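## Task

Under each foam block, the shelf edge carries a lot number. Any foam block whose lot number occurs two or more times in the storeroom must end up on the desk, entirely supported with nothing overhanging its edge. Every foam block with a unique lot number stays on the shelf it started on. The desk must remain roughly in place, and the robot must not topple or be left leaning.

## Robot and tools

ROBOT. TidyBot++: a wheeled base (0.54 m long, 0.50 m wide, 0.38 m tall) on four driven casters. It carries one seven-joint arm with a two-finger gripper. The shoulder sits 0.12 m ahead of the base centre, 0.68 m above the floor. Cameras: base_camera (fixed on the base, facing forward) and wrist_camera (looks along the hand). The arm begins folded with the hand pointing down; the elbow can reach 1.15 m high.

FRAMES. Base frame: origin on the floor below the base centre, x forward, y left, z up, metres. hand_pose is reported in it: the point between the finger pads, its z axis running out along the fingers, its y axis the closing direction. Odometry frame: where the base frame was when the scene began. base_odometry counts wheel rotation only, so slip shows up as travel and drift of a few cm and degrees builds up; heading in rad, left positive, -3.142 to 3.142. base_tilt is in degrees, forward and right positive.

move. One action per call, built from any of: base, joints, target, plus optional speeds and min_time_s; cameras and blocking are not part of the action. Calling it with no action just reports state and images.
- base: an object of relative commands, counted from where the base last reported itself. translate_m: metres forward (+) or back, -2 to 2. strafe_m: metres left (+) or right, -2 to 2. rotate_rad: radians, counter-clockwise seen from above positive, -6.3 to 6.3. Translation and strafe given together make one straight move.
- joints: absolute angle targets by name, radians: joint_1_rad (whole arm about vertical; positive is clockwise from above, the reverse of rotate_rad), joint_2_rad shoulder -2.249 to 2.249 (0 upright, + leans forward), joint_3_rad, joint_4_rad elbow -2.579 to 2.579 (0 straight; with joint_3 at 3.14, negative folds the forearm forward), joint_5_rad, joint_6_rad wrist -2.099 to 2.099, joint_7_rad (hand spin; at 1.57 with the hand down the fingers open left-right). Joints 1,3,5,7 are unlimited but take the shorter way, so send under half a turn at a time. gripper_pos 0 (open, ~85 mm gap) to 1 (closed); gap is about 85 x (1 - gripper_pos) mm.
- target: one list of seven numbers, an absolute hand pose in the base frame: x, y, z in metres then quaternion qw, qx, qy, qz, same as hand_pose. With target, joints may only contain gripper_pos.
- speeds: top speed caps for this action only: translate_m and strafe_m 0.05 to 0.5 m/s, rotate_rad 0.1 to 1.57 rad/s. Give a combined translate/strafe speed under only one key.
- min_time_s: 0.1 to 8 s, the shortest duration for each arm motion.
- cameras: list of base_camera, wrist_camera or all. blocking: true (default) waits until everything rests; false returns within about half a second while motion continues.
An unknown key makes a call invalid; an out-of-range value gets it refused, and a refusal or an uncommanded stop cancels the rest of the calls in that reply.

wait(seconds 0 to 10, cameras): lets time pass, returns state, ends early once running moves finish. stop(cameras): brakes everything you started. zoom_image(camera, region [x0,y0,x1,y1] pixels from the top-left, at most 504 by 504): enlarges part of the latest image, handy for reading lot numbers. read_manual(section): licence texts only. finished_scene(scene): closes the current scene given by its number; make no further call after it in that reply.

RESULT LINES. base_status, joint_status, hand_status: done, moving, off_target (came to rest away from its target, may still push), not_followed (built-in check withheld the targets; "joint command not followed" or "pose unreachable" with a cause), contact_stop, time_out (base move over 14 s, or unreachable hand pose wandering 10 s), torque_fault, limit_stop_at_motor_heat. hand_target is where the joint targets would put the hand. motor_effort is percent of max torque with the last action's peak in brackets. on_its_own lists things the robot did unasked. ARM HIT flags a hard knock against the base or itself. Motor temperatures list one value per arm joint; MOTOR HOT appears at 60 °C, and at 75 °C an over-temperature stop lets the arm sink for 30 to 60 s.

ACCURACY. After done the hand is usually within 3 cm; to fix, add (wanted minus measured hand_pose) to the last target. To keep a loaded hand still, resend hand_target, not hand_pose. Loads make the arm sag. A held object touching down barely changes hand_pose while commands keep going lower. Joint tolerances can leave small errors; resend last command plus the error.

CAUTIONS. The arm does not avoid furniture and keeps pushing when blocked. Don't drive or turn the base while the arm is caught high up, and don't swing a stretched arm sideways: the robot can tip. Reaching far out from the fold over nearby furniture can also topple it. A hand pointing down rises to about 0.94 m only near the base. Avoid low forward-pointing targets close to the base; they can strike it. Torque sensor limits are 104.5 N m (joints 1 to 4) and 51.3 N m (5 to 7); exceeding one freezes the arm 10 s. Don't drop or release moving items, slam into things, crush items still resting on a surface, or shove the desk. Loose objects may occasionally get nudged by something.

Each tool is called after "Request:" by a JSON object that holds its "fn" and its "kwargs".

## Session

Request:
{"fn": "move", "kwargs": {"cameras": ["all"]}}

Scene clock: 0.00 s.
Motor temperatures (°C): [37 35 30 37 40 37 42]
base_odometry: x=+0.000 y=+0.000 heading=+0.000
base_tilt: forward=-0.4 right=+0.6
base_status: not commanded
joint_positions: joint_1_rad=-0.038 joint_2_rad=-0.374 joint_3_rad=+3.113 joint_4_rad=-2.523 joint_5_rad=-0.004 joint_6_rad=-0.911 joint_7_rad=+1.592 gripper_pos=+0.000
joint_status: not commanded
motor_effort: joint_1_rad=-1 joint_2_rad=-1 joint_3_rad=+0 joint_4_rad=+13 joint_5_rad=+1 joint_6_rad=+1 joint_7_rad=+0
hand_pose: x=+0.2533 y=+0.0103 z=+0.5913 quat_wxyz=(+0.003, +0.998, +0.042, +0.041) (m; base frame)
hand_target: x=+0.2524 y=+0.0102 z=+0.5907 quat_wxyz=(+0.003, +0.998, +0.042, +0.040) (m; base frame)
hand_status: not commanded
pictures: base_camera, wrist_camera
Images, in order (width x height): base_camera 644x364, wrist_camera 644x476.

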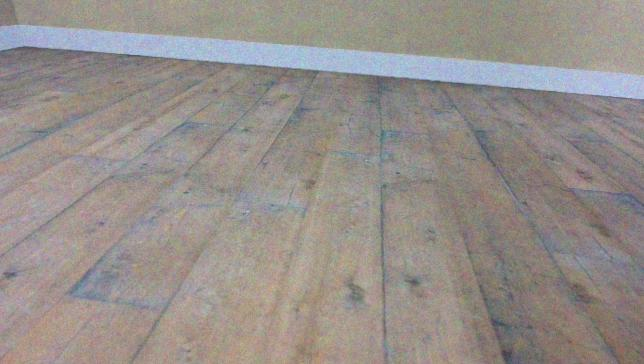

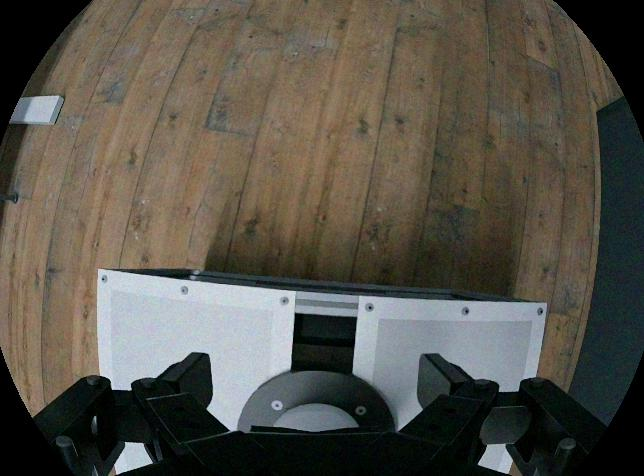

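Request:
{"fn": "move", "kwargs": {"joints": {"joint_1_rad": 0, "joint_2_rad": -0.9, "joint_3_rad": 3.14, "joint_4_rad": -2.4, "joint_5_rad": 0, "joint_6_rad": -0.1, "joint_7_rad": 1.57}, "cameras": ["all"]}}

Request:
{"fn": "move", "kwargs": {"base": {"rotate_rad": -0.9}, "cameras": ["all"]}}

Scene clock: 2.33 s.
move: done
base_odometry: x=+0.000 y=+0.000 heading=+0.000
base_tilt: forward=-0.3 right=+0.6
base_status: not commanded
joint_positions: joint_1_rad=-0.020 joint_2_rad=-0.882 joint_3_rad=+3.123 joint_4_rad=-2.427 joint_5_rad=-0.004 joint_6_rad=-0.168 joint_7_rad=+1.592 gripper_pos=+0.000
joint_status: all done
motor_effort: joint_1_rad=+0(2) joint_2_rad=+5(7) joint_3_rad=+1(2) joint_4_rad=+19(20) joint_5_rad=+1(2) joint_6_rad=+9(10) joint_7_rad=+0(1)
hand_pose: x=+0.4162 y=+0.0143 z=+0.9127 quat_wxyz=(+0.000, +0.755, +0.023, +0.655) (m; base frame)
hand_target: x=+0.4141 y=+0.0020 z=+0.9565 quat_wxyz=(+0.000, +0.717, +0.001, +0.697) (m; base frame)
hand_status: not commanded
pictures: base_camera, wrist_camera
Images, in order (width x height): base_camera 644x364, wrist_camera 644x476.

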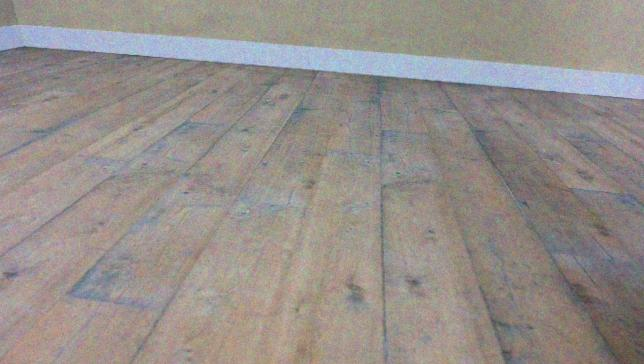

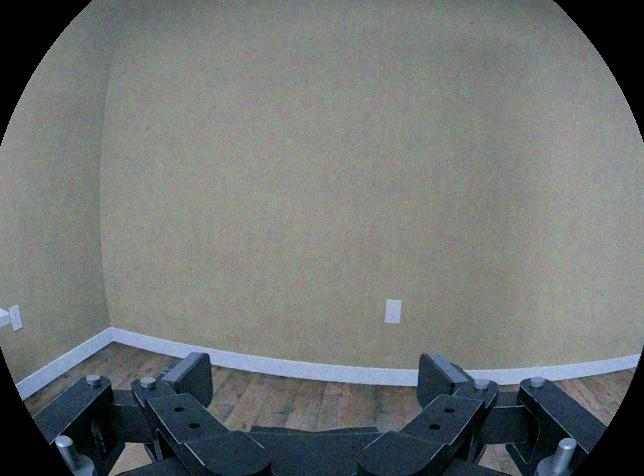

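Scene clock: 4.20 s.
move: done
base_odometry: x=+0.000 y=+0.000 heading=-0.899
base_tilt: forward=-0.4 right=+0.6
base_status: done
joint_positions: joint_1_rad=-0.014 joint_2_rad=-0.882 joint_3_rad=+3.129 joint_4_rad=-2.427 joint_5_rad=-0.004 joint_6_rad=-0.166 joint_7_rad=+1.592 gripper_pos=+0.000
joint_status: not commanded
motor_effort: joint_1_rad=-1(1) joint_2_rad=+5(6) joint_3_rad=+1(2) joint_4_rad=+19(20) joint_5_rad=+0(1) joint_6_rad=+9(9) joint_7_rad=-1(1)
hand_pose: x=+0.4164 y=+0.0103 z=+0.9136 quat_wxyz=(+0.002, +0.755, +0.018, +0.656) (m; base frame)
hand_target: x=+0.4141 y=+0.0020 z=+0.9565 quat_wxyz=(+0.000, +0.717, +0.001, +0.697) (m; base frame)
hand_status: not commanded
pictures: base_camera, wrist_camera
Images, in order (width x height): base_camera 644x364, wrist_camera 644x476.

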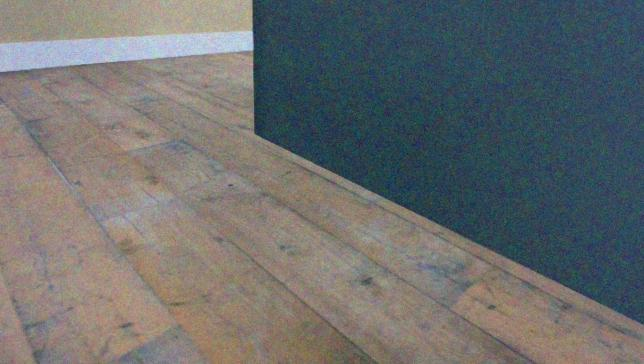

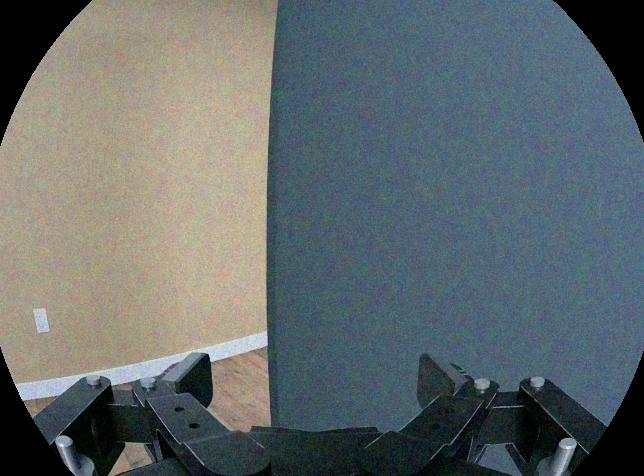

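Request:
{"fn": "move", "kwargs": {"base": {"rotate_rad": -1.1}, "cameras": ["all"]}}

Request:
{"fn": "move", "kwargs": {"base": {"rotate_rad": -1.1}, "cameras": ["all"]}}

Request:
{"fn": "move", "kwargs": {"base": {"rotate_rad": -1.1}, "cameras": ["all"]}}

Request:
{"fn": "move", "kwargs": {"base": {"rotate_rad": -1.1}, "cameras": ["all"]}}

Scene clock: 6.33 s.
move: done
base_odometry: x=+0.000 y=+0.000 heading=-1.998
base_tilt: forward=-0.4 right=+0.6
base_status: done
joint_positions: joint_1_rad=-0.012 joint_2_rad=-0.882 joint_3_rad=+3.130 joint_4_rad=-2.427 joint_5_rad=-0.004 joint_6_rad=-0.166 joint_7_rad=+1.592 gripper_pos=+0.000
joint_status: not commanded
motor_effort: joint_1_rad=+0(1) joint_2_rad=+5(6) joint_3_rad=+1(2) joint_4_rad=+20(21) joint_5_rad=+1(1) joint_6_rad=+9(10) joint_7_rad=+0(1)
hand_pose: x=+0.4165 y=+0.0094 z=+0.9137 quat_wxyz=(+0.002, +0.755, +0.017, +0.656) (m; base frame)
hand_target: x=+0.4141 y=+0.0020 z=+0.9565 quat_wxyz=(+0.000, +0.717, +0.001, +0.697) (m; base frame)
hand_status: not commanded
pictures: base_camera, wrist_camera
Images, in order (width x height): base_camera 644x364, wrist_camera 644x476.

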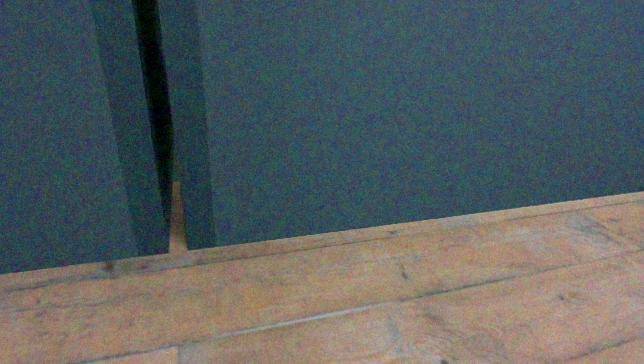

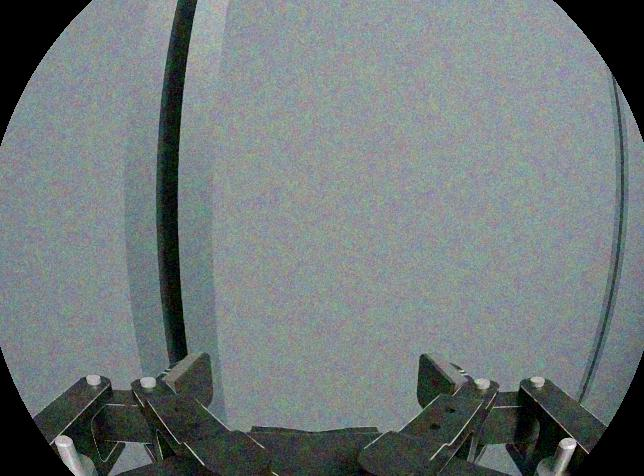

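Scene clock: 8.30 s.
move: done
base_odometry: x=+0.000 y=+0.000 heading=-3.098
base_tilt: forward=-0.3 right=+0.6
base_status: done
joint_positions: joint_1_rad=-0.012 joint_2_rad=-0.882 joint_3_rad=+3.131 joint_4_rad=-2.427 joint_5_rad=-0.004 joint_6_rad=-0.166 joint_7_rad=+1.592 gripper_pos=+0.000
joint_status: not commanded
motor_effort: joint_1_rad=-1(1) joint_2_rad=+6(6) joint_3_rad=+1(2) joint_4_rad=+20(20) joint_5_rad=+1(1) joint_6_rad=+9(10) joint_7_rad=+0(1)
hand_pose: x=+0.4165 y=+0.0089 z=+0.9137 quat_wxyz=(+0.002, +0.755, +0.016, +0.656) (m; base frame)
hand_target: x=+0.4141 y=+0.0020 z=+0.9565 quat_wxyz=(+0.000, +0.717, +0.001, +0.697) (m; base frame)
hand_status: not commanded
pictures: base_camera, wrist_camera
Images, in order (width x height): base_camera 644x364, wrist_camera 644x476.

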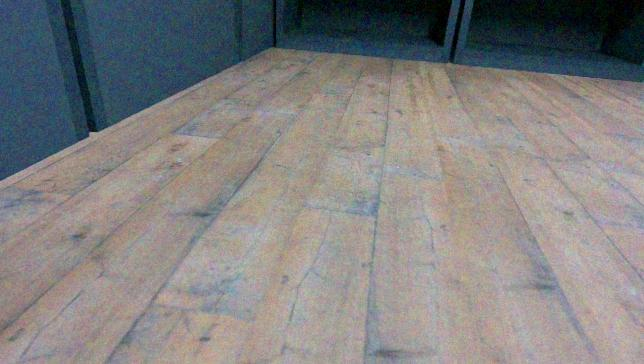

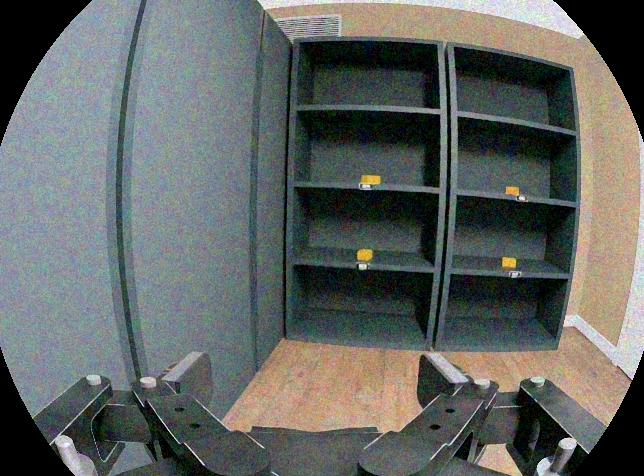

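Scene clock: 10.27 s.
move: done
base_odometry: x=+0.000 y=+0.000 heading=+2.087
base_tilt: forward=-0.4 right=+0.6
base_status: done
joint_positions: joint_1_rad=-0.011 joint_2_rad=-0.882 joint_3_rad=+3.131 joint_4_rad=-2.427 joint_5_rad=-0.004 joint_6_rad=-0.166 joint_7_rad=+1.592 gripper_pos=+0.000
joint_status: not commanded
motor_effort: joint_1_rad=+0(1) joint_2_rad=+5(6) joint_3_rad=+1(2) joint_4_rad=+19(21) joint_5_rad=+1(1) joint_6_rad=+8(10) joint_7_rad=+0(1)
hand_pose: x=+0.4165 y=+0.0086 z=+0.9137 quat_wxyz=(+0.002, +0.755, +0.016, +0.656) (m; base frame)
hand_target: x=+0.4141 y=+0.0020 z=+0.9565 quat_wxyz=(+0.000, +0.717, +0.001, +0.697) (m; base frame)
hand_status: not commanded
pictures: base_camera, wrist_camera
Images, in order (width x height): base_camera 644x364, wrist_camera 644x476.

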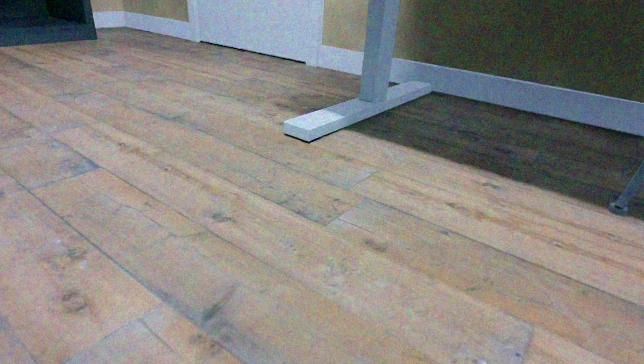

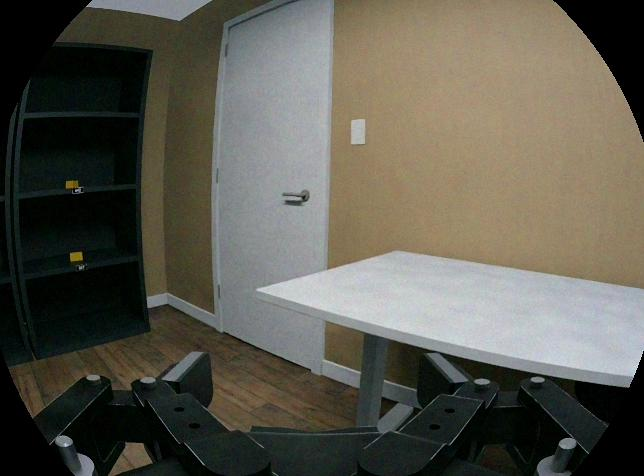

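Scene clock: 12.23 s.
move: done
base_odometry: x=+0.000 y=+0.000 heading=+0.987
base_tilt: forward=-0.4 right=+0.6
base_status: done
joint_positions: joint_1_rad=-0.011 joint_2_rad=-0.882 joint_3_rad=+3.132 joint_4_rad=-2.427 joint_5_rad=-0.004 joint_6_rad=-0.166 joint_7_rad=+1.592 gripper_pos=+0.000
joint_status: not commanded
motor_effort: joint_1_rad=+0(1) joint_2_rad=+6(6) joint_3_rad=+1(2) joint_4_rad=+20(20) joint_5_rad=+1(1) joint_6_rad=+9(10) joint_7_rad=+0(1)
hand_pose: x=+0.4165 y=+0.0084 z=+0.9137 quat_wxyz=(+0.002, +0.755, +0.015, +0.656) (m; base frame)
hand_target: x=+0.4141 y=+0.0020 z=+0.9565 quat_wxyz=(+0.000, +0.717, +0.001, +0.697) (m; base frame)
hand_status: not commanded
pictures: base_camera, wrist_camera
Images, in order (width x height): base_camera 644x364, wrist_camera 644x476.

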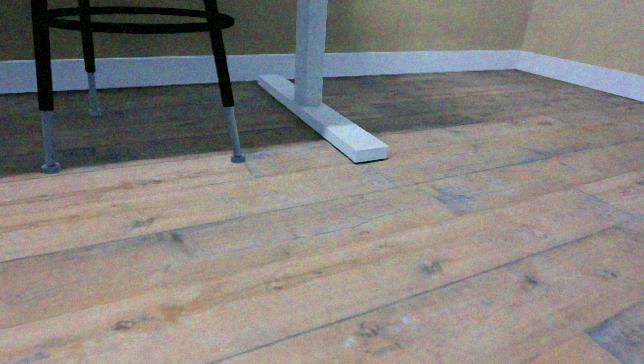

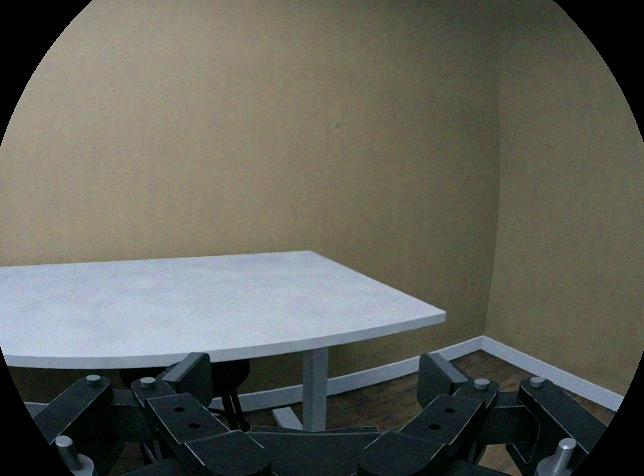

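Request:
{"fn": "move", "kwargs": {"base": {"rotate_rad": 2.03}, "cameras": ["all"]}}

Request:
{"fn": "zoom_image", "kwargs": {"camera": "wrist_camera", "region": [300, 150, 460, 280]}}

Scene clock: 16.47 s.
move: done
base_odometry: x=+0.000 y=+0.000 heading=+3.017
base_tilt: forward=-0.4 right=+0.6
base_status: done
joint_positions: joint_1_rad=-0.010 joint_2_rad=-0.882 joint_3_rad=+3.132 joint_4_rad=-2.427 joint_5_rad=-0.004 joint_6_rad=-0.166 joint_7_rad=+1.592 gripper_pos=+0.000
joint_status: not commanded
motor_effort: joint_1_rad=+0(1) joint_2_rad=+5(6) joint_3_rad=+1(2) joint_4_rad=+20(20) joint_5_rad=+1(1) joint_6_rad=+9(10) joint_7_rad=+0(1)
hand_pose: x=+0.4165 y=+0.0079 z=+0.9138 quat_wxyz=(+0.003, +0.755, +0.015, +0.656) (m; base frame)
hand_target: x=+0.4141 y=+0.0020 z=+0.9565 quat_wxyz=(+0.000, +0.717, +0.001, +0.697) (m; base frame)
hand_status: not commanded
pictures: base_camera, wrist_camera
Images, in order (width x height): base_camera 644x364, wrist_camera 644x476.

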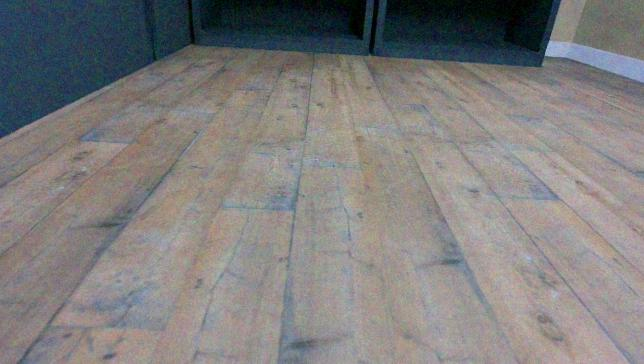

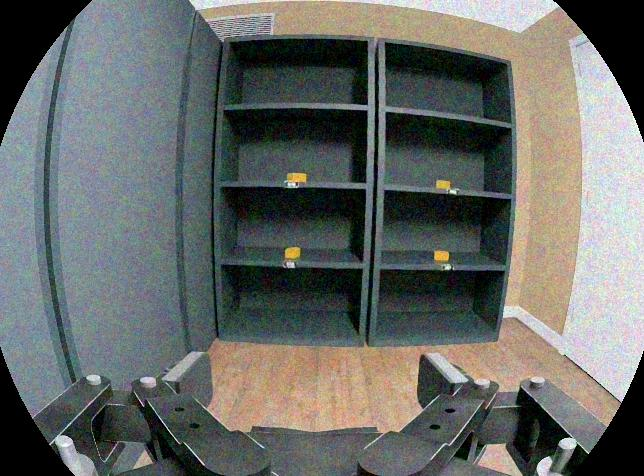

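Scaled by 3.150.

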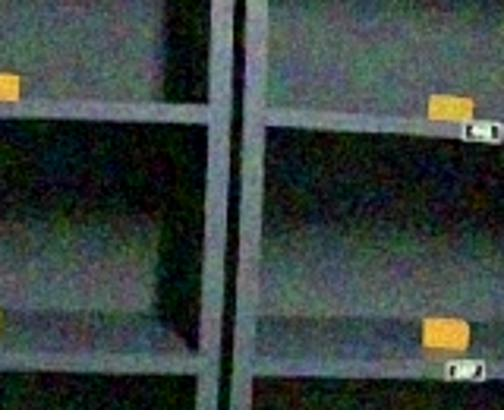

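Request:
{"fn": "move", "kwargs": {"base": {"translate_m": 1.15, "strafe_m": -0.2}, "cameras": ["all"]}}

Request:
{"fn": "zoom_image", "kwargs": {"camera": "wrist_camera", "region": [100, 150, 320, 330]}}

Request:
{"fn": "zoom_image", "kwargs": {"camera": "wrist_camera", "region": [360, 150, 580, 330]}}

Scene clock: 20.63 s.
move: done
base_odometry: x=-1.116 y=+0.342 heading=+3.018
base_tilt: forward=-0.4 right=+0.6
base_status: done
joint_positions: joint_1_rad=-0.010 joint_2_rad=-0.886 joint_3_rad=+3.132 joint_4_rad=-2.427 joint_5_rad=-0.004 joint_6_rad=-0.164 joint_7_rad=+1.592 gripper_pos=+0.000
joint_status: not commanded
motor_effort: joint_1_rad=-1(1) joint_2_rad=+5(8) joint_3_rad=+1(1) joint_4_rad=+20(20) joint_5_rad=+1(1) joint_6_rad=+9(10) joint_7_rad=+0(1)
hand_pose: x=+0.4157 y=+0.0079 z=+0.9155 quat_wxyz=(+0.003, +0.753, +0.015, +0.658) (m; base frame)
hand_target: x=+0.4141 y=+0.0020 z=+0.9565 quat_wxyz=(+0.000, +0.717, +0.001, +0.697) (m; base frame)
hand_status: not commanded
pictures: base_camera, wrist_camera
Images, in order (width x height): base_camera 644x364, wrist_camera 644x476.

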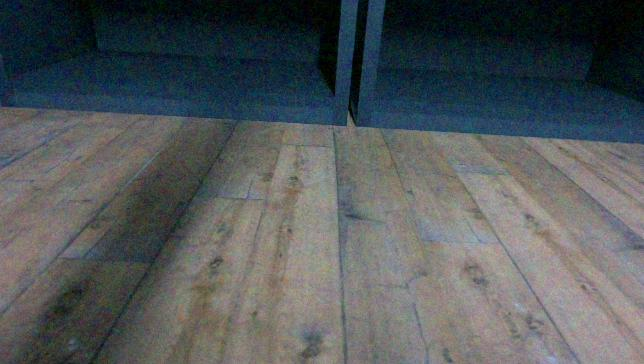

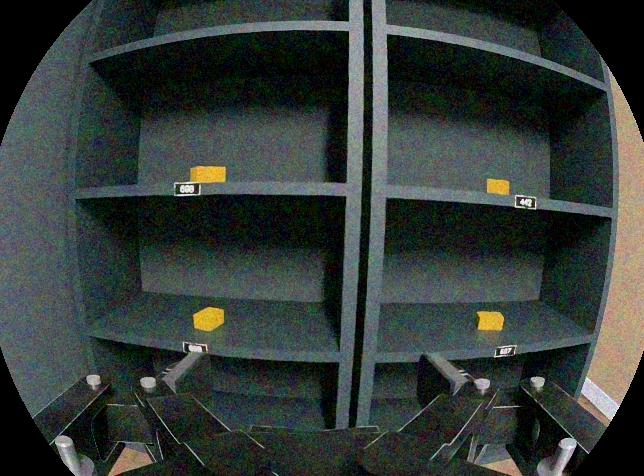

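Scaled by 2.291.

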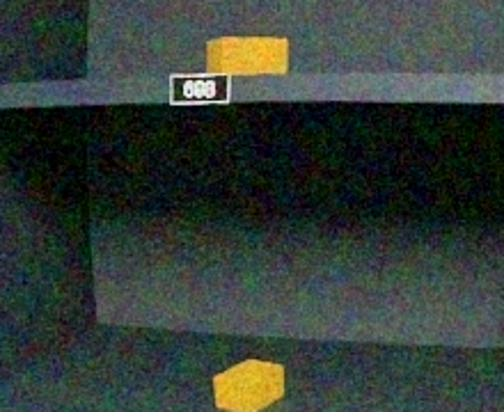

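Scaled by 2.291.

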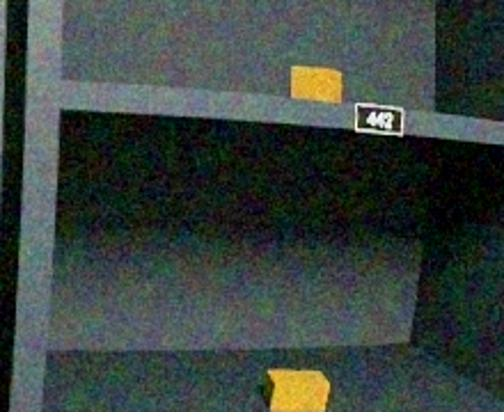

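Request:
{"fn": "zoom_image", "kwargs": {"camera": "wrist_camera", "region": [165, 170, 225, 210]}}

Request:
{"fn": "zoom_image", "kwargs": {"camera": "wrist_camera", "region": [165, 330, 225, 370]}}

Request:
{"fn": "zoom_image", "kwargs": {"camera": "wrist_camera", "region": [485, 330, 545, 370]}}

Request:
{"fn": "zoom_image", "kwargs": {"camera": "wrist_camera", "region": [490, 180, 550, 220]}}

Scaled by 8.400.

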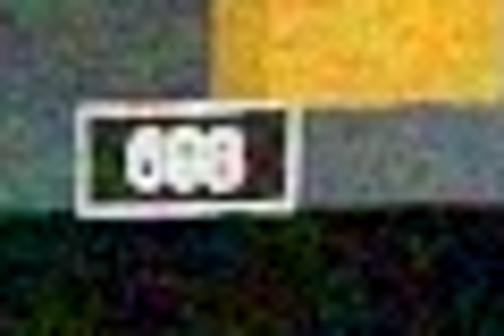

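Scaled by 8.400.

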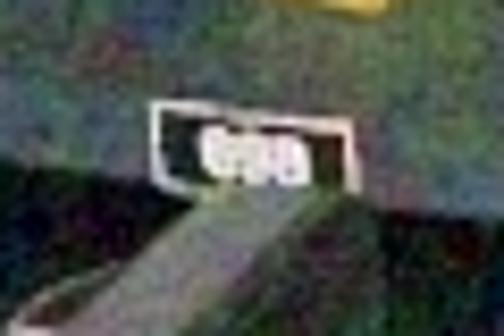

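Scaled by 8.400.

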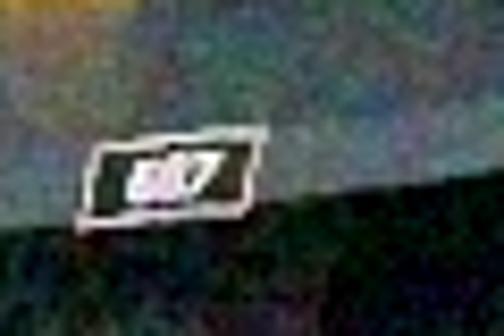

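Scaled by 8.400.

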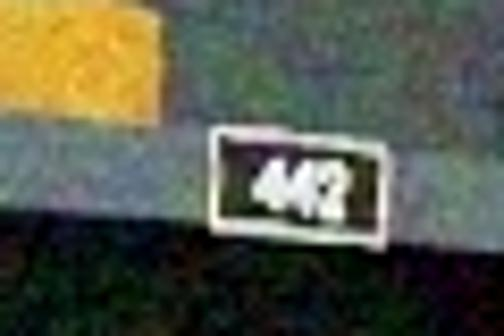

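Request:
{"fn": "move", "kwargs": {"base": {"translate_m": 0.25, "strafe_m": 0.25}, "joints": {"joint_6_rad": -0.45}, "cameras": ["all"]}}

Request:
{"fn": "zoom_image", "kwargs": {"camera": "wrist_camera", "region": [230, 280, 380, 380]}}

Request:
{"fn": "zoom_image", "kwargs": {"camera": "wrist_camera", "region": [230, 80, 380, 180]}}

Scene clock: 23.40 s.
move: done
base_odometry: x=-1.395 y=+0.125 heading=+3.017
base_tilt: forward=-0.3 right=+0.6
base_status: done
joint_positions: joint_1_rad=-0.010 joint_2_rad=-0.888 joint_3_rad=+3.133 joint_4_rad=-2.417 joint_5_rad=-0.004 joint_6_rad=-0.431 joint_7_rad=+1.592 gripper_pos=+0.000
joint_status: all done
motor_effort: joint_1_rad=+0(1) joint_2_rad=+6(8) joint_3_rad=+1(2) joint_4_rad=+19(22) joint_5_rad=+1(1) joint_6_rad=+8(11) joint_7_rad=+0(1)
hand_pose: x=+0.3944 y=+0.0073 z=+0.8421 quat_wxyz=(+0.002, +0.830, +0.016, +0.557) (m; base frame)
hand_target: x=+0.3921 y=+0.0018 z=+0.8503 quat_wxyz=(+0.000, +0.828, +0.000, +0.561) (m; base frame)
hand_status: not commanded
pictures: base_camera, wrist_camera
Images, in order (width x height): base_camera 644x364, wrist_camera 644x476.

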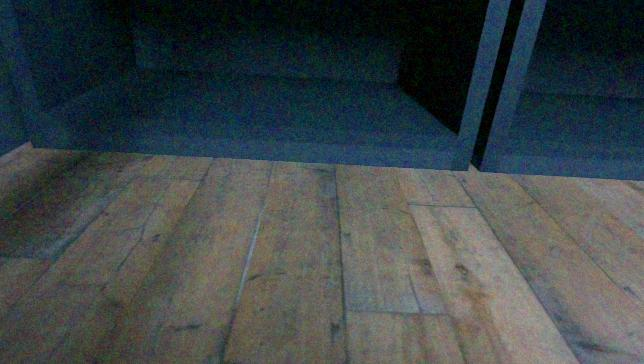

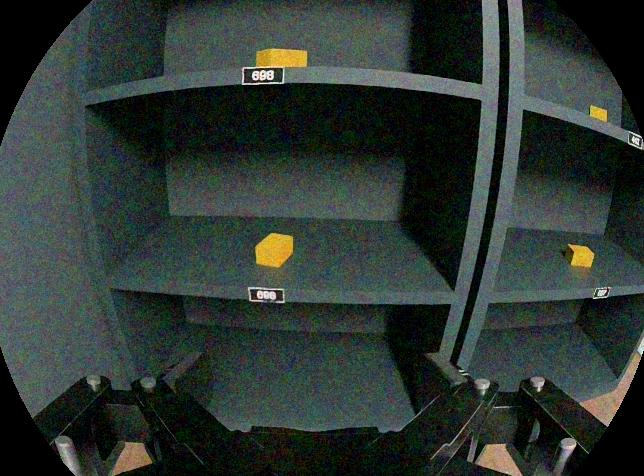

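Scaled by 3.360.

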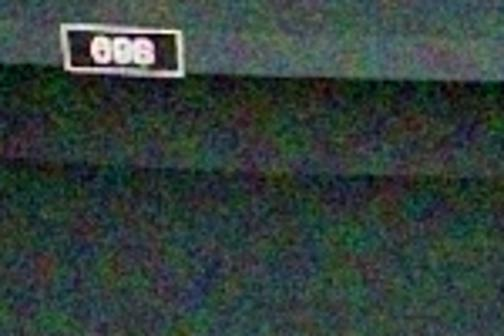

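Scaled by 3.360.

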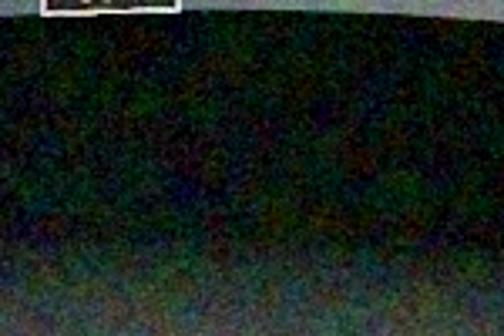

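Request:
{"fn": "zoom_image", "kwargs": {"camera": "wrist_camera", "region": [235, 280, 295, 310]}}

Request:
{"fn": "zoom_image", "kwargs": {"camera": "wrist_camera", "region": [235, 60, 295, 90]}}

Request:
{"fn": "zoom_image", "kwargs": {"camera": "wrist_camera", "region": [580, 278, 624, 308]}}

Scaled by 8.400.

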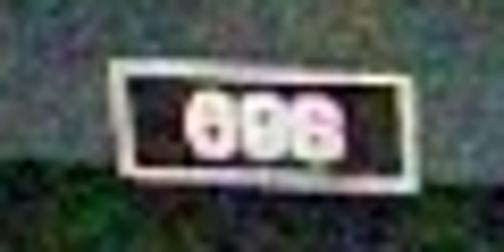

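Scaled by 8.400.

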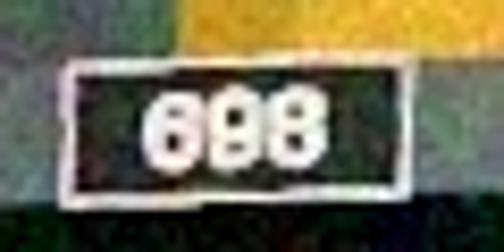

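Scaled by 11.455.

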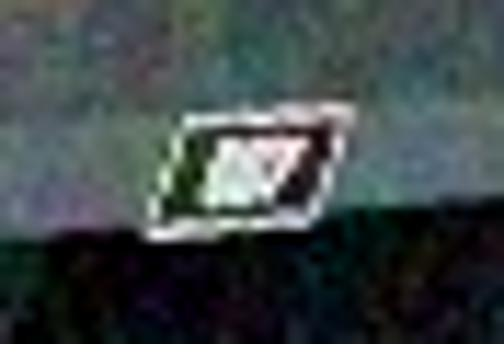

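Request:
{"fn": "move", "kwargs": {"joints": {"joint_2_rad": 0.13, "joint_4_rad": -2.22, "joint_6_rad": 0.2}, "cameras": ["wrist_camera"]}}

Scene clock: 26.27 s.
move: done
base_odometry: x=-1.395 y=+0.125 heading=+3.017
base_tilt: forward=-0.3 right=+0.6
base_status: not commanded
joint_positions: joint_1_rad=-0.010 joint_2_rad=+0.101 joint_3_rad=+3.133 joint_4_rad=-2.249 joint_5_rad=-0.004 joint_6_rad=+0.133 joint_7_rad=+1.592 gripper_pos=+0.000
joint_status: all done
motor_effort: joint_1_rad=-1(1) joint_2_rad=-16(18) joint_3_rad=+0(1) joint_4_rad=+14(20) joint_5_rad=+1(1) joint_6_rad=+8(10) joint_7_rad=+0(1)
hand_pose: x=+0.6336 y=+0.0108 z=+0.6924 quat_wxyz=(-0.001, +0.895, +0.015, +0.446) (m; base frame)
hand_target: x=+0.6577 y=+0.0022 z=+0.7077 quat_wxyz=(-0.001, +0.880, +0.000, +0.476) (m; base frame)
hand_status: not commanded
pictures: wrist_camera
Images, in order (width x height): wrist_camera 644x476.

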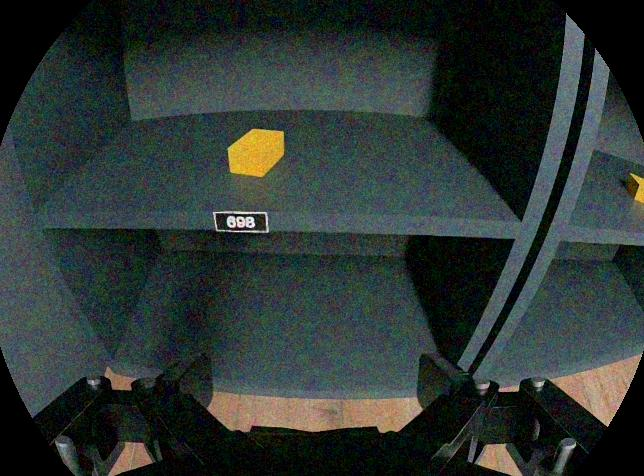

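Request:
{"fn": "zoom_image", "kwargs": {"camera": "wrist_camera", "region": [210, 207, 274, 239]}}

Request:
{"fn": "move", "kwargs": {"base": {"strafe_m": -0.62}, "cameras": ["wrist_camera"]}}

Scaled by 7.875.

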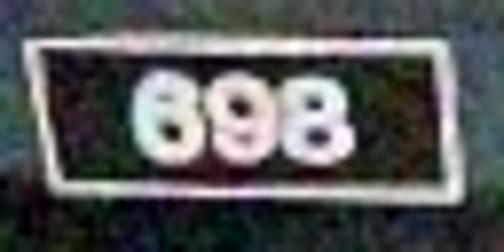

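Scene clock: 28.97 s.
move: done
base_odometry: x=-1.319 y=+0.740 heading=+3.017
base_tilt: forward=-0.3 right=+0.6
base_status: done
joint_positions: joint_1_rad=-0.009 joint_2_rad=+0.101 joint_3_rad=+3.133 joint_4_rad=-2.247 joint_5_rad=-0.004 joint_6_rad=+0.137 joint_7_rad=+1.592 gripper_pos=+0.000
joint_status: not commanded
motor_effort: joint_1_rad=-1(2) joint_2_rad=-17(20) joint_3_rad=+0(2) joint_4_rad=+15(15) joint_5_rad=+1(1) joint_6_rad=+7(8) joint_7_rad=+0(1)
hand_pose: x=+0.6352 y=+0.0100 z=+0.6942 quat_wxyz=(+0.000, +0.893, +0.015, +0.449) (m; base frame)
hand_target: x=+0.6577 y=+0.0022 z=+0.7077 quat_wxyz=(-0.001, +0.880, +0.000, +0.476) (m; base frame)
hand_status: not commanded
pictures: wrist_camera
Images, in order (width x height): wrist_camera 644x476.

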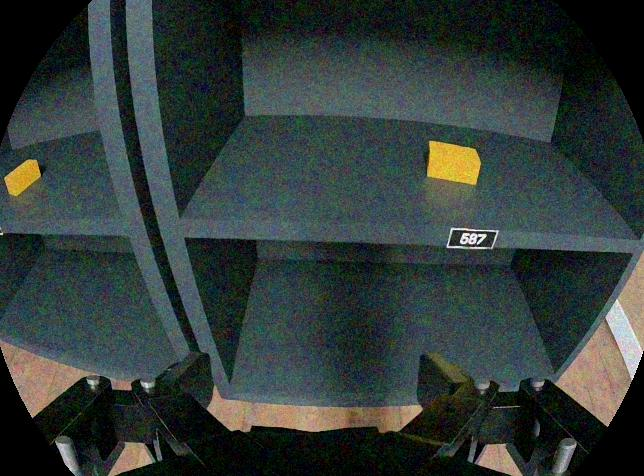

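Request:
{"fn": "move", "kwargs": {"base": {"translate_m": 0.12, "strafe_m": 0.88}, "joints": {"joint_1_rad": 0.22, "joint_2_rad": 0.14, "joint_4_rad": -2.22, "joint_6_rad": 0.26}, "cameras": ["all"]}}

Scene clock: 34.20 s.
move: done
base_odometry: x=-1.547 y=-0.118 heading=+3.017
base_tilt: forward=-0.3 right=+0.6
base_status: done
joint_positions: joint_1_rad=+0.212 joint_2_rad=+0.106 joint_3_rad=+3.139 joint_4_rad=-2.244 joint_5_rad=-0.004 joint_6_rad=+0.196 joint_7_rad=+1.592 gripper_pos=+0.000
joint_status: all done
motor_effort: joint_1_rad=+0(3) joint_2_rad=-17(19) joint_3_rad=+0(2) joint_4_rad=+15(15) joint_5_rad=+1(1) joint_6_rad=+7(8) joint_7_rad=+0(1)
hand_pose: x=+0.6357 y=-0.1085 z=+0.7078 quat_wxyz=(+0.054, +0.877, -0.085, +0.471) (m; base frame)
hand_target: x=+0.6551 y=-0.1176 z=+0.7182 quat_wxyz=(+0.054, +0.862, -0.095, +0.495) (m; base frame)
hand_status: not commanded
pictures: base_camera, wrist_camera
Images, in order (width x height): base_camera 644x364, wrist_camera 644x476.

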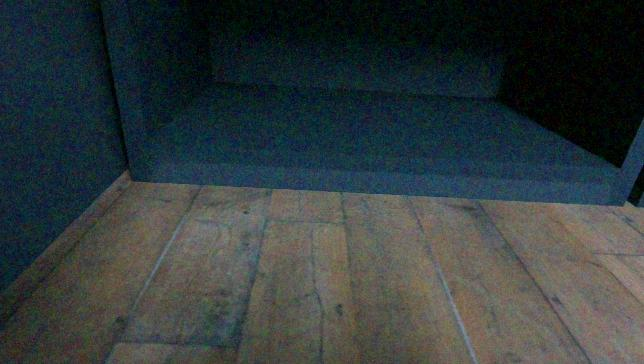

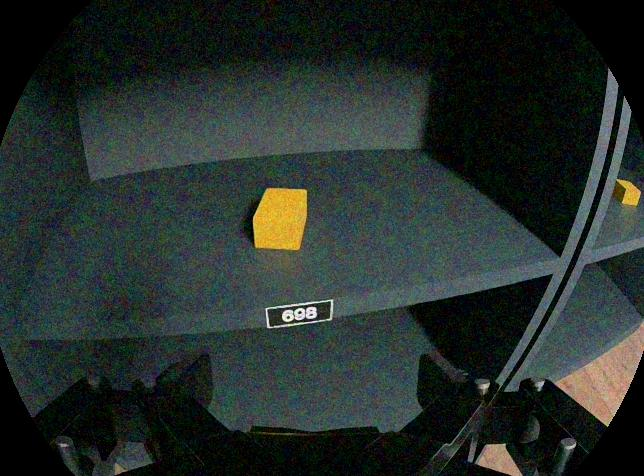

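Request:
{"fn": "move", "kwargs": {"base": {"translate_m": 0.238}, "speeds": {"translate_m": 0.25}, "cameras": ["wrist_camera"]}}

Scene clock: 36.50 s.
move: done
base_odometry: x=-1.783 y=-0.089 heading=+3.017
base_tilt: forward=-0.3 right=+0.6
base_status: done
joint_positions: joint_1_rad=+0.212 joint_2_rad=+0.112 joint_3_rad=+3.139 joint_4_rad=-2.241 joint_5_rad=-0.004 joint_6_rad=+0.199 joint_7_rad=+1.592 gripper_pos=+0.000
joint_status: not commanded
motor_effort: joint_1_rad=+0(1) joint_2_rad=-17(19) joint_3_rad=+0(1) joint_4_rad=+14(16) joint_5_rad=+1(1) joint_6_rad=+7(9) joint_7_rad=+0(1)
hand_pose: x=+0.6374 y=-0.1089 z=+0.7068 quat_wxyz=(+0.054, +0.876, -0.085, +0.471) (m; base frame)
hand_target: x=+0.6551 y=-0.1176 z=+0.7182 quat_wxyz=(+0.054, +0.862, -0.095, +0.495) (m; base frame)
hand_status: not commanded
pictures: wrist_camera
Images, in order (width x height): wrist_camera 644x476.

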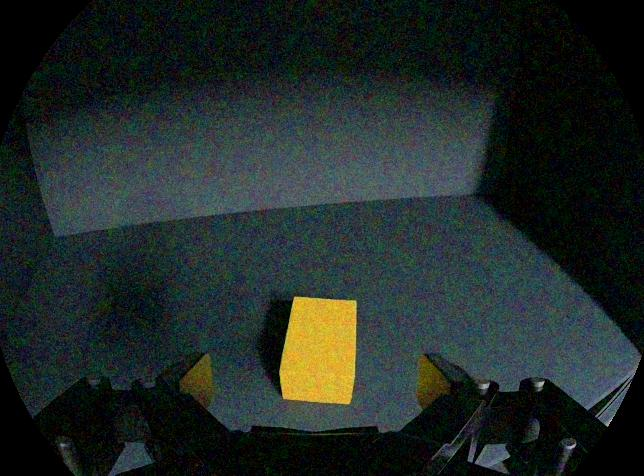

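Request:
{"fn": "move", "kwargs": {"joints": {"joint_2_rad": 0.47, "joint_4_rad": -2.09, "joint_6_rad": 0.425}, "cameras": ["wrist_camera"]}}

Scene clock: 38.20 s.
move: done
base_odometry: x=-1.783 y=-0.089 heading=+3.017
base_tilt: forward=-0.3 right=+0.6
base_status: not commanded
joint_positions: joint_1_rad=+0.212 joint_2_rad=+0.435 joint_3_rad=+3.139 joint_4_rad=-2.118 joint_5_rad=-0.004 joint_6_rad=+0.359 joint_7_rad=+1.592 gripper_pos=+0.000
joint_status: all done
motor_effort: joint_1_rad=-1(1) joint_2_rad=-25(27) joint_3_rad=+0(0) joint_4_rad=+11(15) joint_5_rad=+1(1) joint_6_rad=+7(9) joint_7_rad=+0(1)
hand_pose: x=+0.7108 y=-0.1248 z=+0.6208 quat_wxyz=(+0.052, +0.885, -0.086, +0.454) (m; base frame)
hand_target: x=+0.7307 y=-0.1345 z=+0.6278 quat_wxyz=(+0.052, +0.871, -0.096, +0.479) (m; base frame)
hand_status: not commanded
pictures: wrist_camera
Images, in order (width x height): wrist_camera 644x476.

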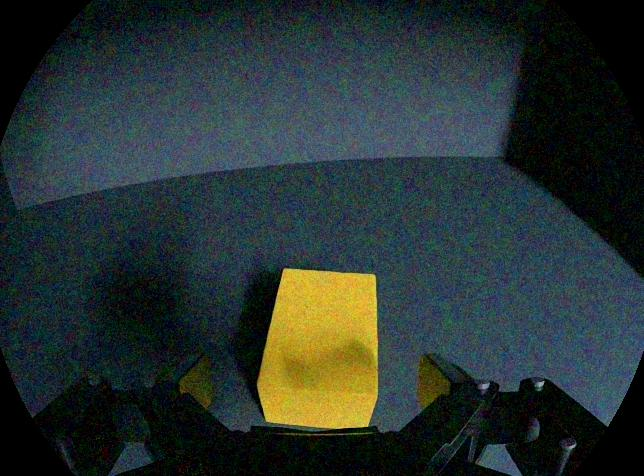

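Request:
{"fn": "move", "kwargs": {"joints": {"joint_2_rad": 0.71, "joint_4_rad": -1.88, "joint_6_rad": 0.455}, "cameras": ["wrist_camera"]}}

Scene clock: 39.67 s.
move: done
base_odometry: x=-1.783 y=-0.089 heading=+3.017
base_tilt: forward=-0.3 right=+0.6
base_status: not commanded
joint_positions: joint_1_rad=+0.212 joint_2_rad=+0.667 joint_3_rad=+3.139 joint_4_rad=-1.907 joint_5_rad=-0.004 joint_6_rad=+0.394 joint_7_rad=+1.592 gripper_pos=+0.000
joint_status: all done
motor_effort: joint_1_rad=-1(1) joint_2_rad=-31(32) joint_3_rad=+0(1) joint_4_rad=+12(13) joint_5_rad=+1(1) joint_6_rad=+7(8) joint_7_rad=+0(0)
hand_pose: x=+0.7888 y=-0.1415 z=+0.5691 quat_wxyz=(+0.052, +0.882, -0.086, +0.459) (m; base frame)
hand_target: x=+0.8046 y=-0.1509 z=+0.5667 quat_wxyz=(+0.052, +0.871, -0.096, +0.479) (m; base frame)
hand_status: not commanded
pictures: wrist_camera
Images, in order (width x height): wrist_camera 644x476.

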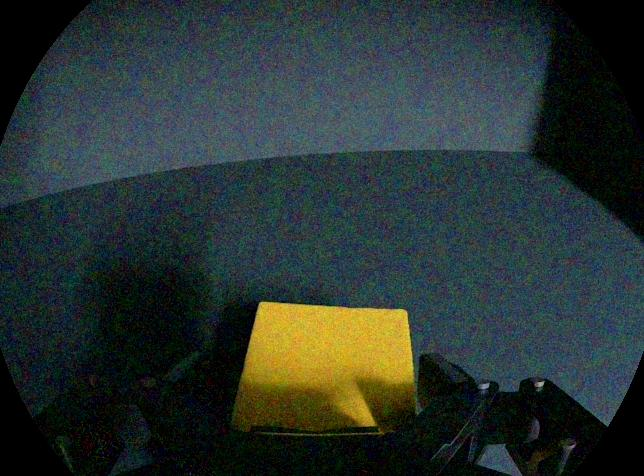

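Request:
{"fn": "move", "kwargs": {"joints": {"gripper_pos": 0.5}, "cameras": ["wrist_camera"]}}

Scene clock: 40.60 s.
move: off_target
base_odometry: x=-1.783 y=-0.089 heading=+3.017
base_tilt: forward=-0.3 right=+0.6
base_status: not commanded
joint_positions: joint_1_rad=+0.212 joint_2_rad=+0.667 joint_3_rad=+3.139 joint_4_rad=-1.900 joint_5_rad=-0.004 joint_6_rad=+0.403 joint_7_rad=+1.592 gripper_pos=+0.388
joint_status: gripper_pos off_target (ended at +0.388, target +0.500)
motor_effort: joint_1_rad=+0(2) joint_2_rad=-28(31) joint_3_rad=+0(1) joint_4_rad=+11(12) joint_5_rad=+1(1) joint_6_rad=+7(8) joint_7_rad=+0(1)
hand_pose: x=+0.7933 y=-0.1428 z=+0.5743 quat_wxyz=(+0.053, +0.879, -0.086, +0.466) (m; base frame)
hand_target: x=+0.8046 y=-0.1509 z=+0.5667 quat_wxyz=(+0.052, +0.871, -0.096, +0.479) (m; base frame)
hand_status: not commanded
pictures: wrist_camera
Images, in order (width x height): wrist_camera 644x476.

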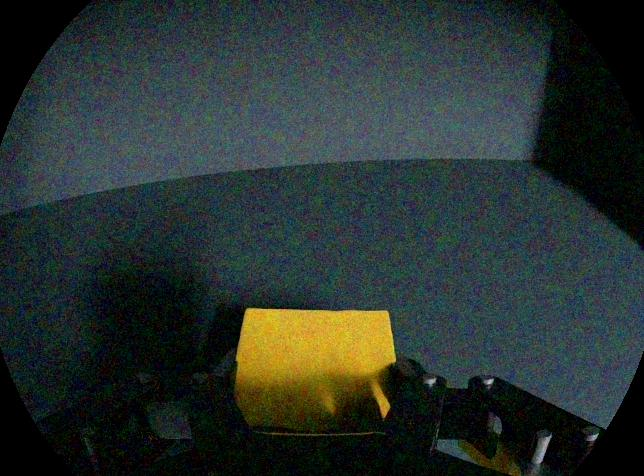

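Request:
{"fn": "move", "kwargs": {"joints": {"joint_2_rad": 0.42, "joint_4_rad": -2.0, "joint_6_rad": 0.25}}}

Request:
{"fn": "move", "kwargs": {"base": {"translate_m": -0.45}, "cameras": ["wrist_camera"]}}

Scene clock: 43.50 s.
move: done
base_odometry: x=-1.783 y=-0.089 heading=+3.017
base_tilt: forward=-0.3 right=+0.6
base_status: not commanded
joint_positions: joint_1_rad=+0.212 joint_2_rad=+0.426 joint_3_rad=+3.139 joint_4_rad=-1.964 joint_5_rad=-0.004 joint_6_rad=+0.305 joint_7_rad=+1.592 gripper_pos=+0.388
joint_status: all done
motor_effort: joint_1_rad=-1(1) joint_2_rad=-27(34) joint_3_rad=+0(1) joint_4_rad=+14(15) joint_5_rad=+1(1) joint_6_rad=+8(9) joint_7_rad=+0(1)
hand_pose: x=+0.7643 y=-0.1365 z=+0.6820 quat_wxyz=(+0.057, +0.860, -0.084, +0.501) (m; base frame)
hand_target: x=+0.7404 y=-0.1366 z=+0.6544 quat_wxyz=(+0.050, +0.879, -0.097, +0.464) (m; base frame)
hand_status: not commanded
pictures: none

Scene clock: 45.97 s.
move: done
base_odometry: x=-1.336 y=-0.145 heading=+3.018
base_tilt: forward=-0.3 right=+0.6
base_status: done
joint_positions: joint_1_rad=+0.214 joint_2_rad=+0.424 joint_3_rad=+3.139 joint_4_rad=-1.972 joint_5_rad=-0.004 joint_6_rad=+0.301 joint_7_rad=+1.592 gripper_pos=+0.388
joint_status: not commanded
motor_effort: joint_1_rad=-1(5) joint_2_rad=-26(30) joint_3_rad=+0(3) joint_4_rad=+14(16) joint_5_rad=+1(1) joint_6_rad=+8(9) joint_7_rad=+0(1)
hand_pose: x=+0.7604 y=-0.1367 z=+0.6787 quat_wxyz=(+0.057, +0.862, -0.085, +0.496) (m; base frame)
hand_target: x=+0.7404 y=-0.1366 z=+0.6544 quat_wxyz=(+0.050, +0.879, -0.097, +0.464) (m; base frame)
hand_status: not commanded
pictures: wrist_camera
Images, in order (width x height): wrist_camera 644x476.

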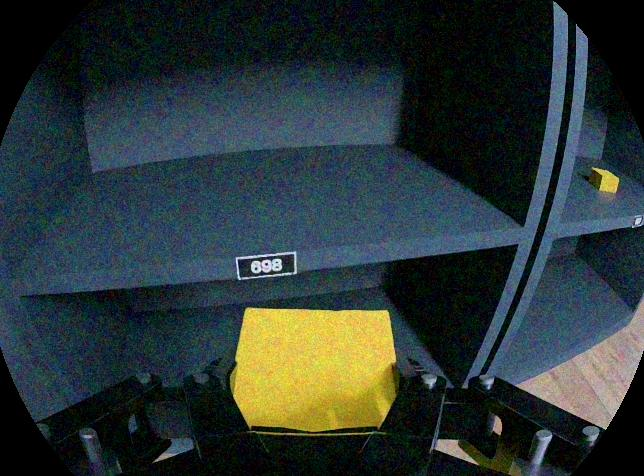

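Request:
{"fn": "move", "kwargs": {"base": {"translate_m": -0.758, "strafe_m": -0.41, "rotate_rad": -1.571}, "joints": {"joint_1_rad": 0.0, "joint_2_rad": -0.68, "joint_4_rad": -2.03, "joint_6_rad": -0.28}, "min_time_s": 2, "cameras": ["all"]}}

Scene clock: 49.67 s.
move: done
base_odometry: x=-0.534 y=+0.169 heading=+1.447
base_tilt: forward=-0.3 right=+0.6
base_status: done
joint_positions: joint_1_rad=+0.019 joint_2_rad=-0.670 joint_3_rad=+3.142 joint_4_rad=-1.988 joint_5_rad=-0.004 joint_6_rad=-0.224 joint_7_rad=+1.592 gripper_pos=+0.388
joint_status: all done
motor_effort: joint_1_rad=+0(5) joint_2_rad=+1(30) joint_3_rad=+1(3) joint_4_rad=+19(20) joint_5_rad=+1(1) joint_6_rad=+9(11) joint_7_rad=+0(1)
hand_pose: x=+0.4733 y=-0.0050 z=+1.0991 quat_wxyz=(+0.012, +0.697, +0.000, +0.717) (m; base frame)
hand_target: x=+0.4719 y=+0.0022 z=+1.0594 quat_wxyz=(+0.000, +0.728, +0.001, +0.686) (m; base frame)
hand_status: not commanded
pictures: base_camera, wrist_camera
Images, in order (width x height): base_camera 644x364, wrist_camera 644x476.

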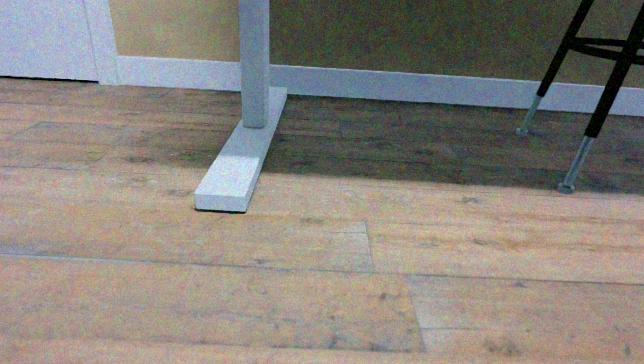

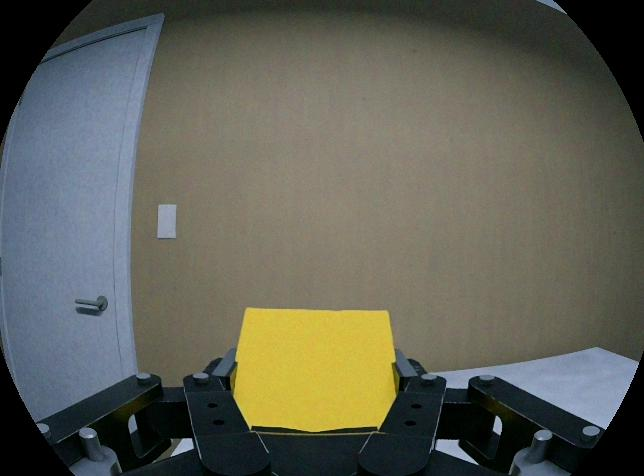

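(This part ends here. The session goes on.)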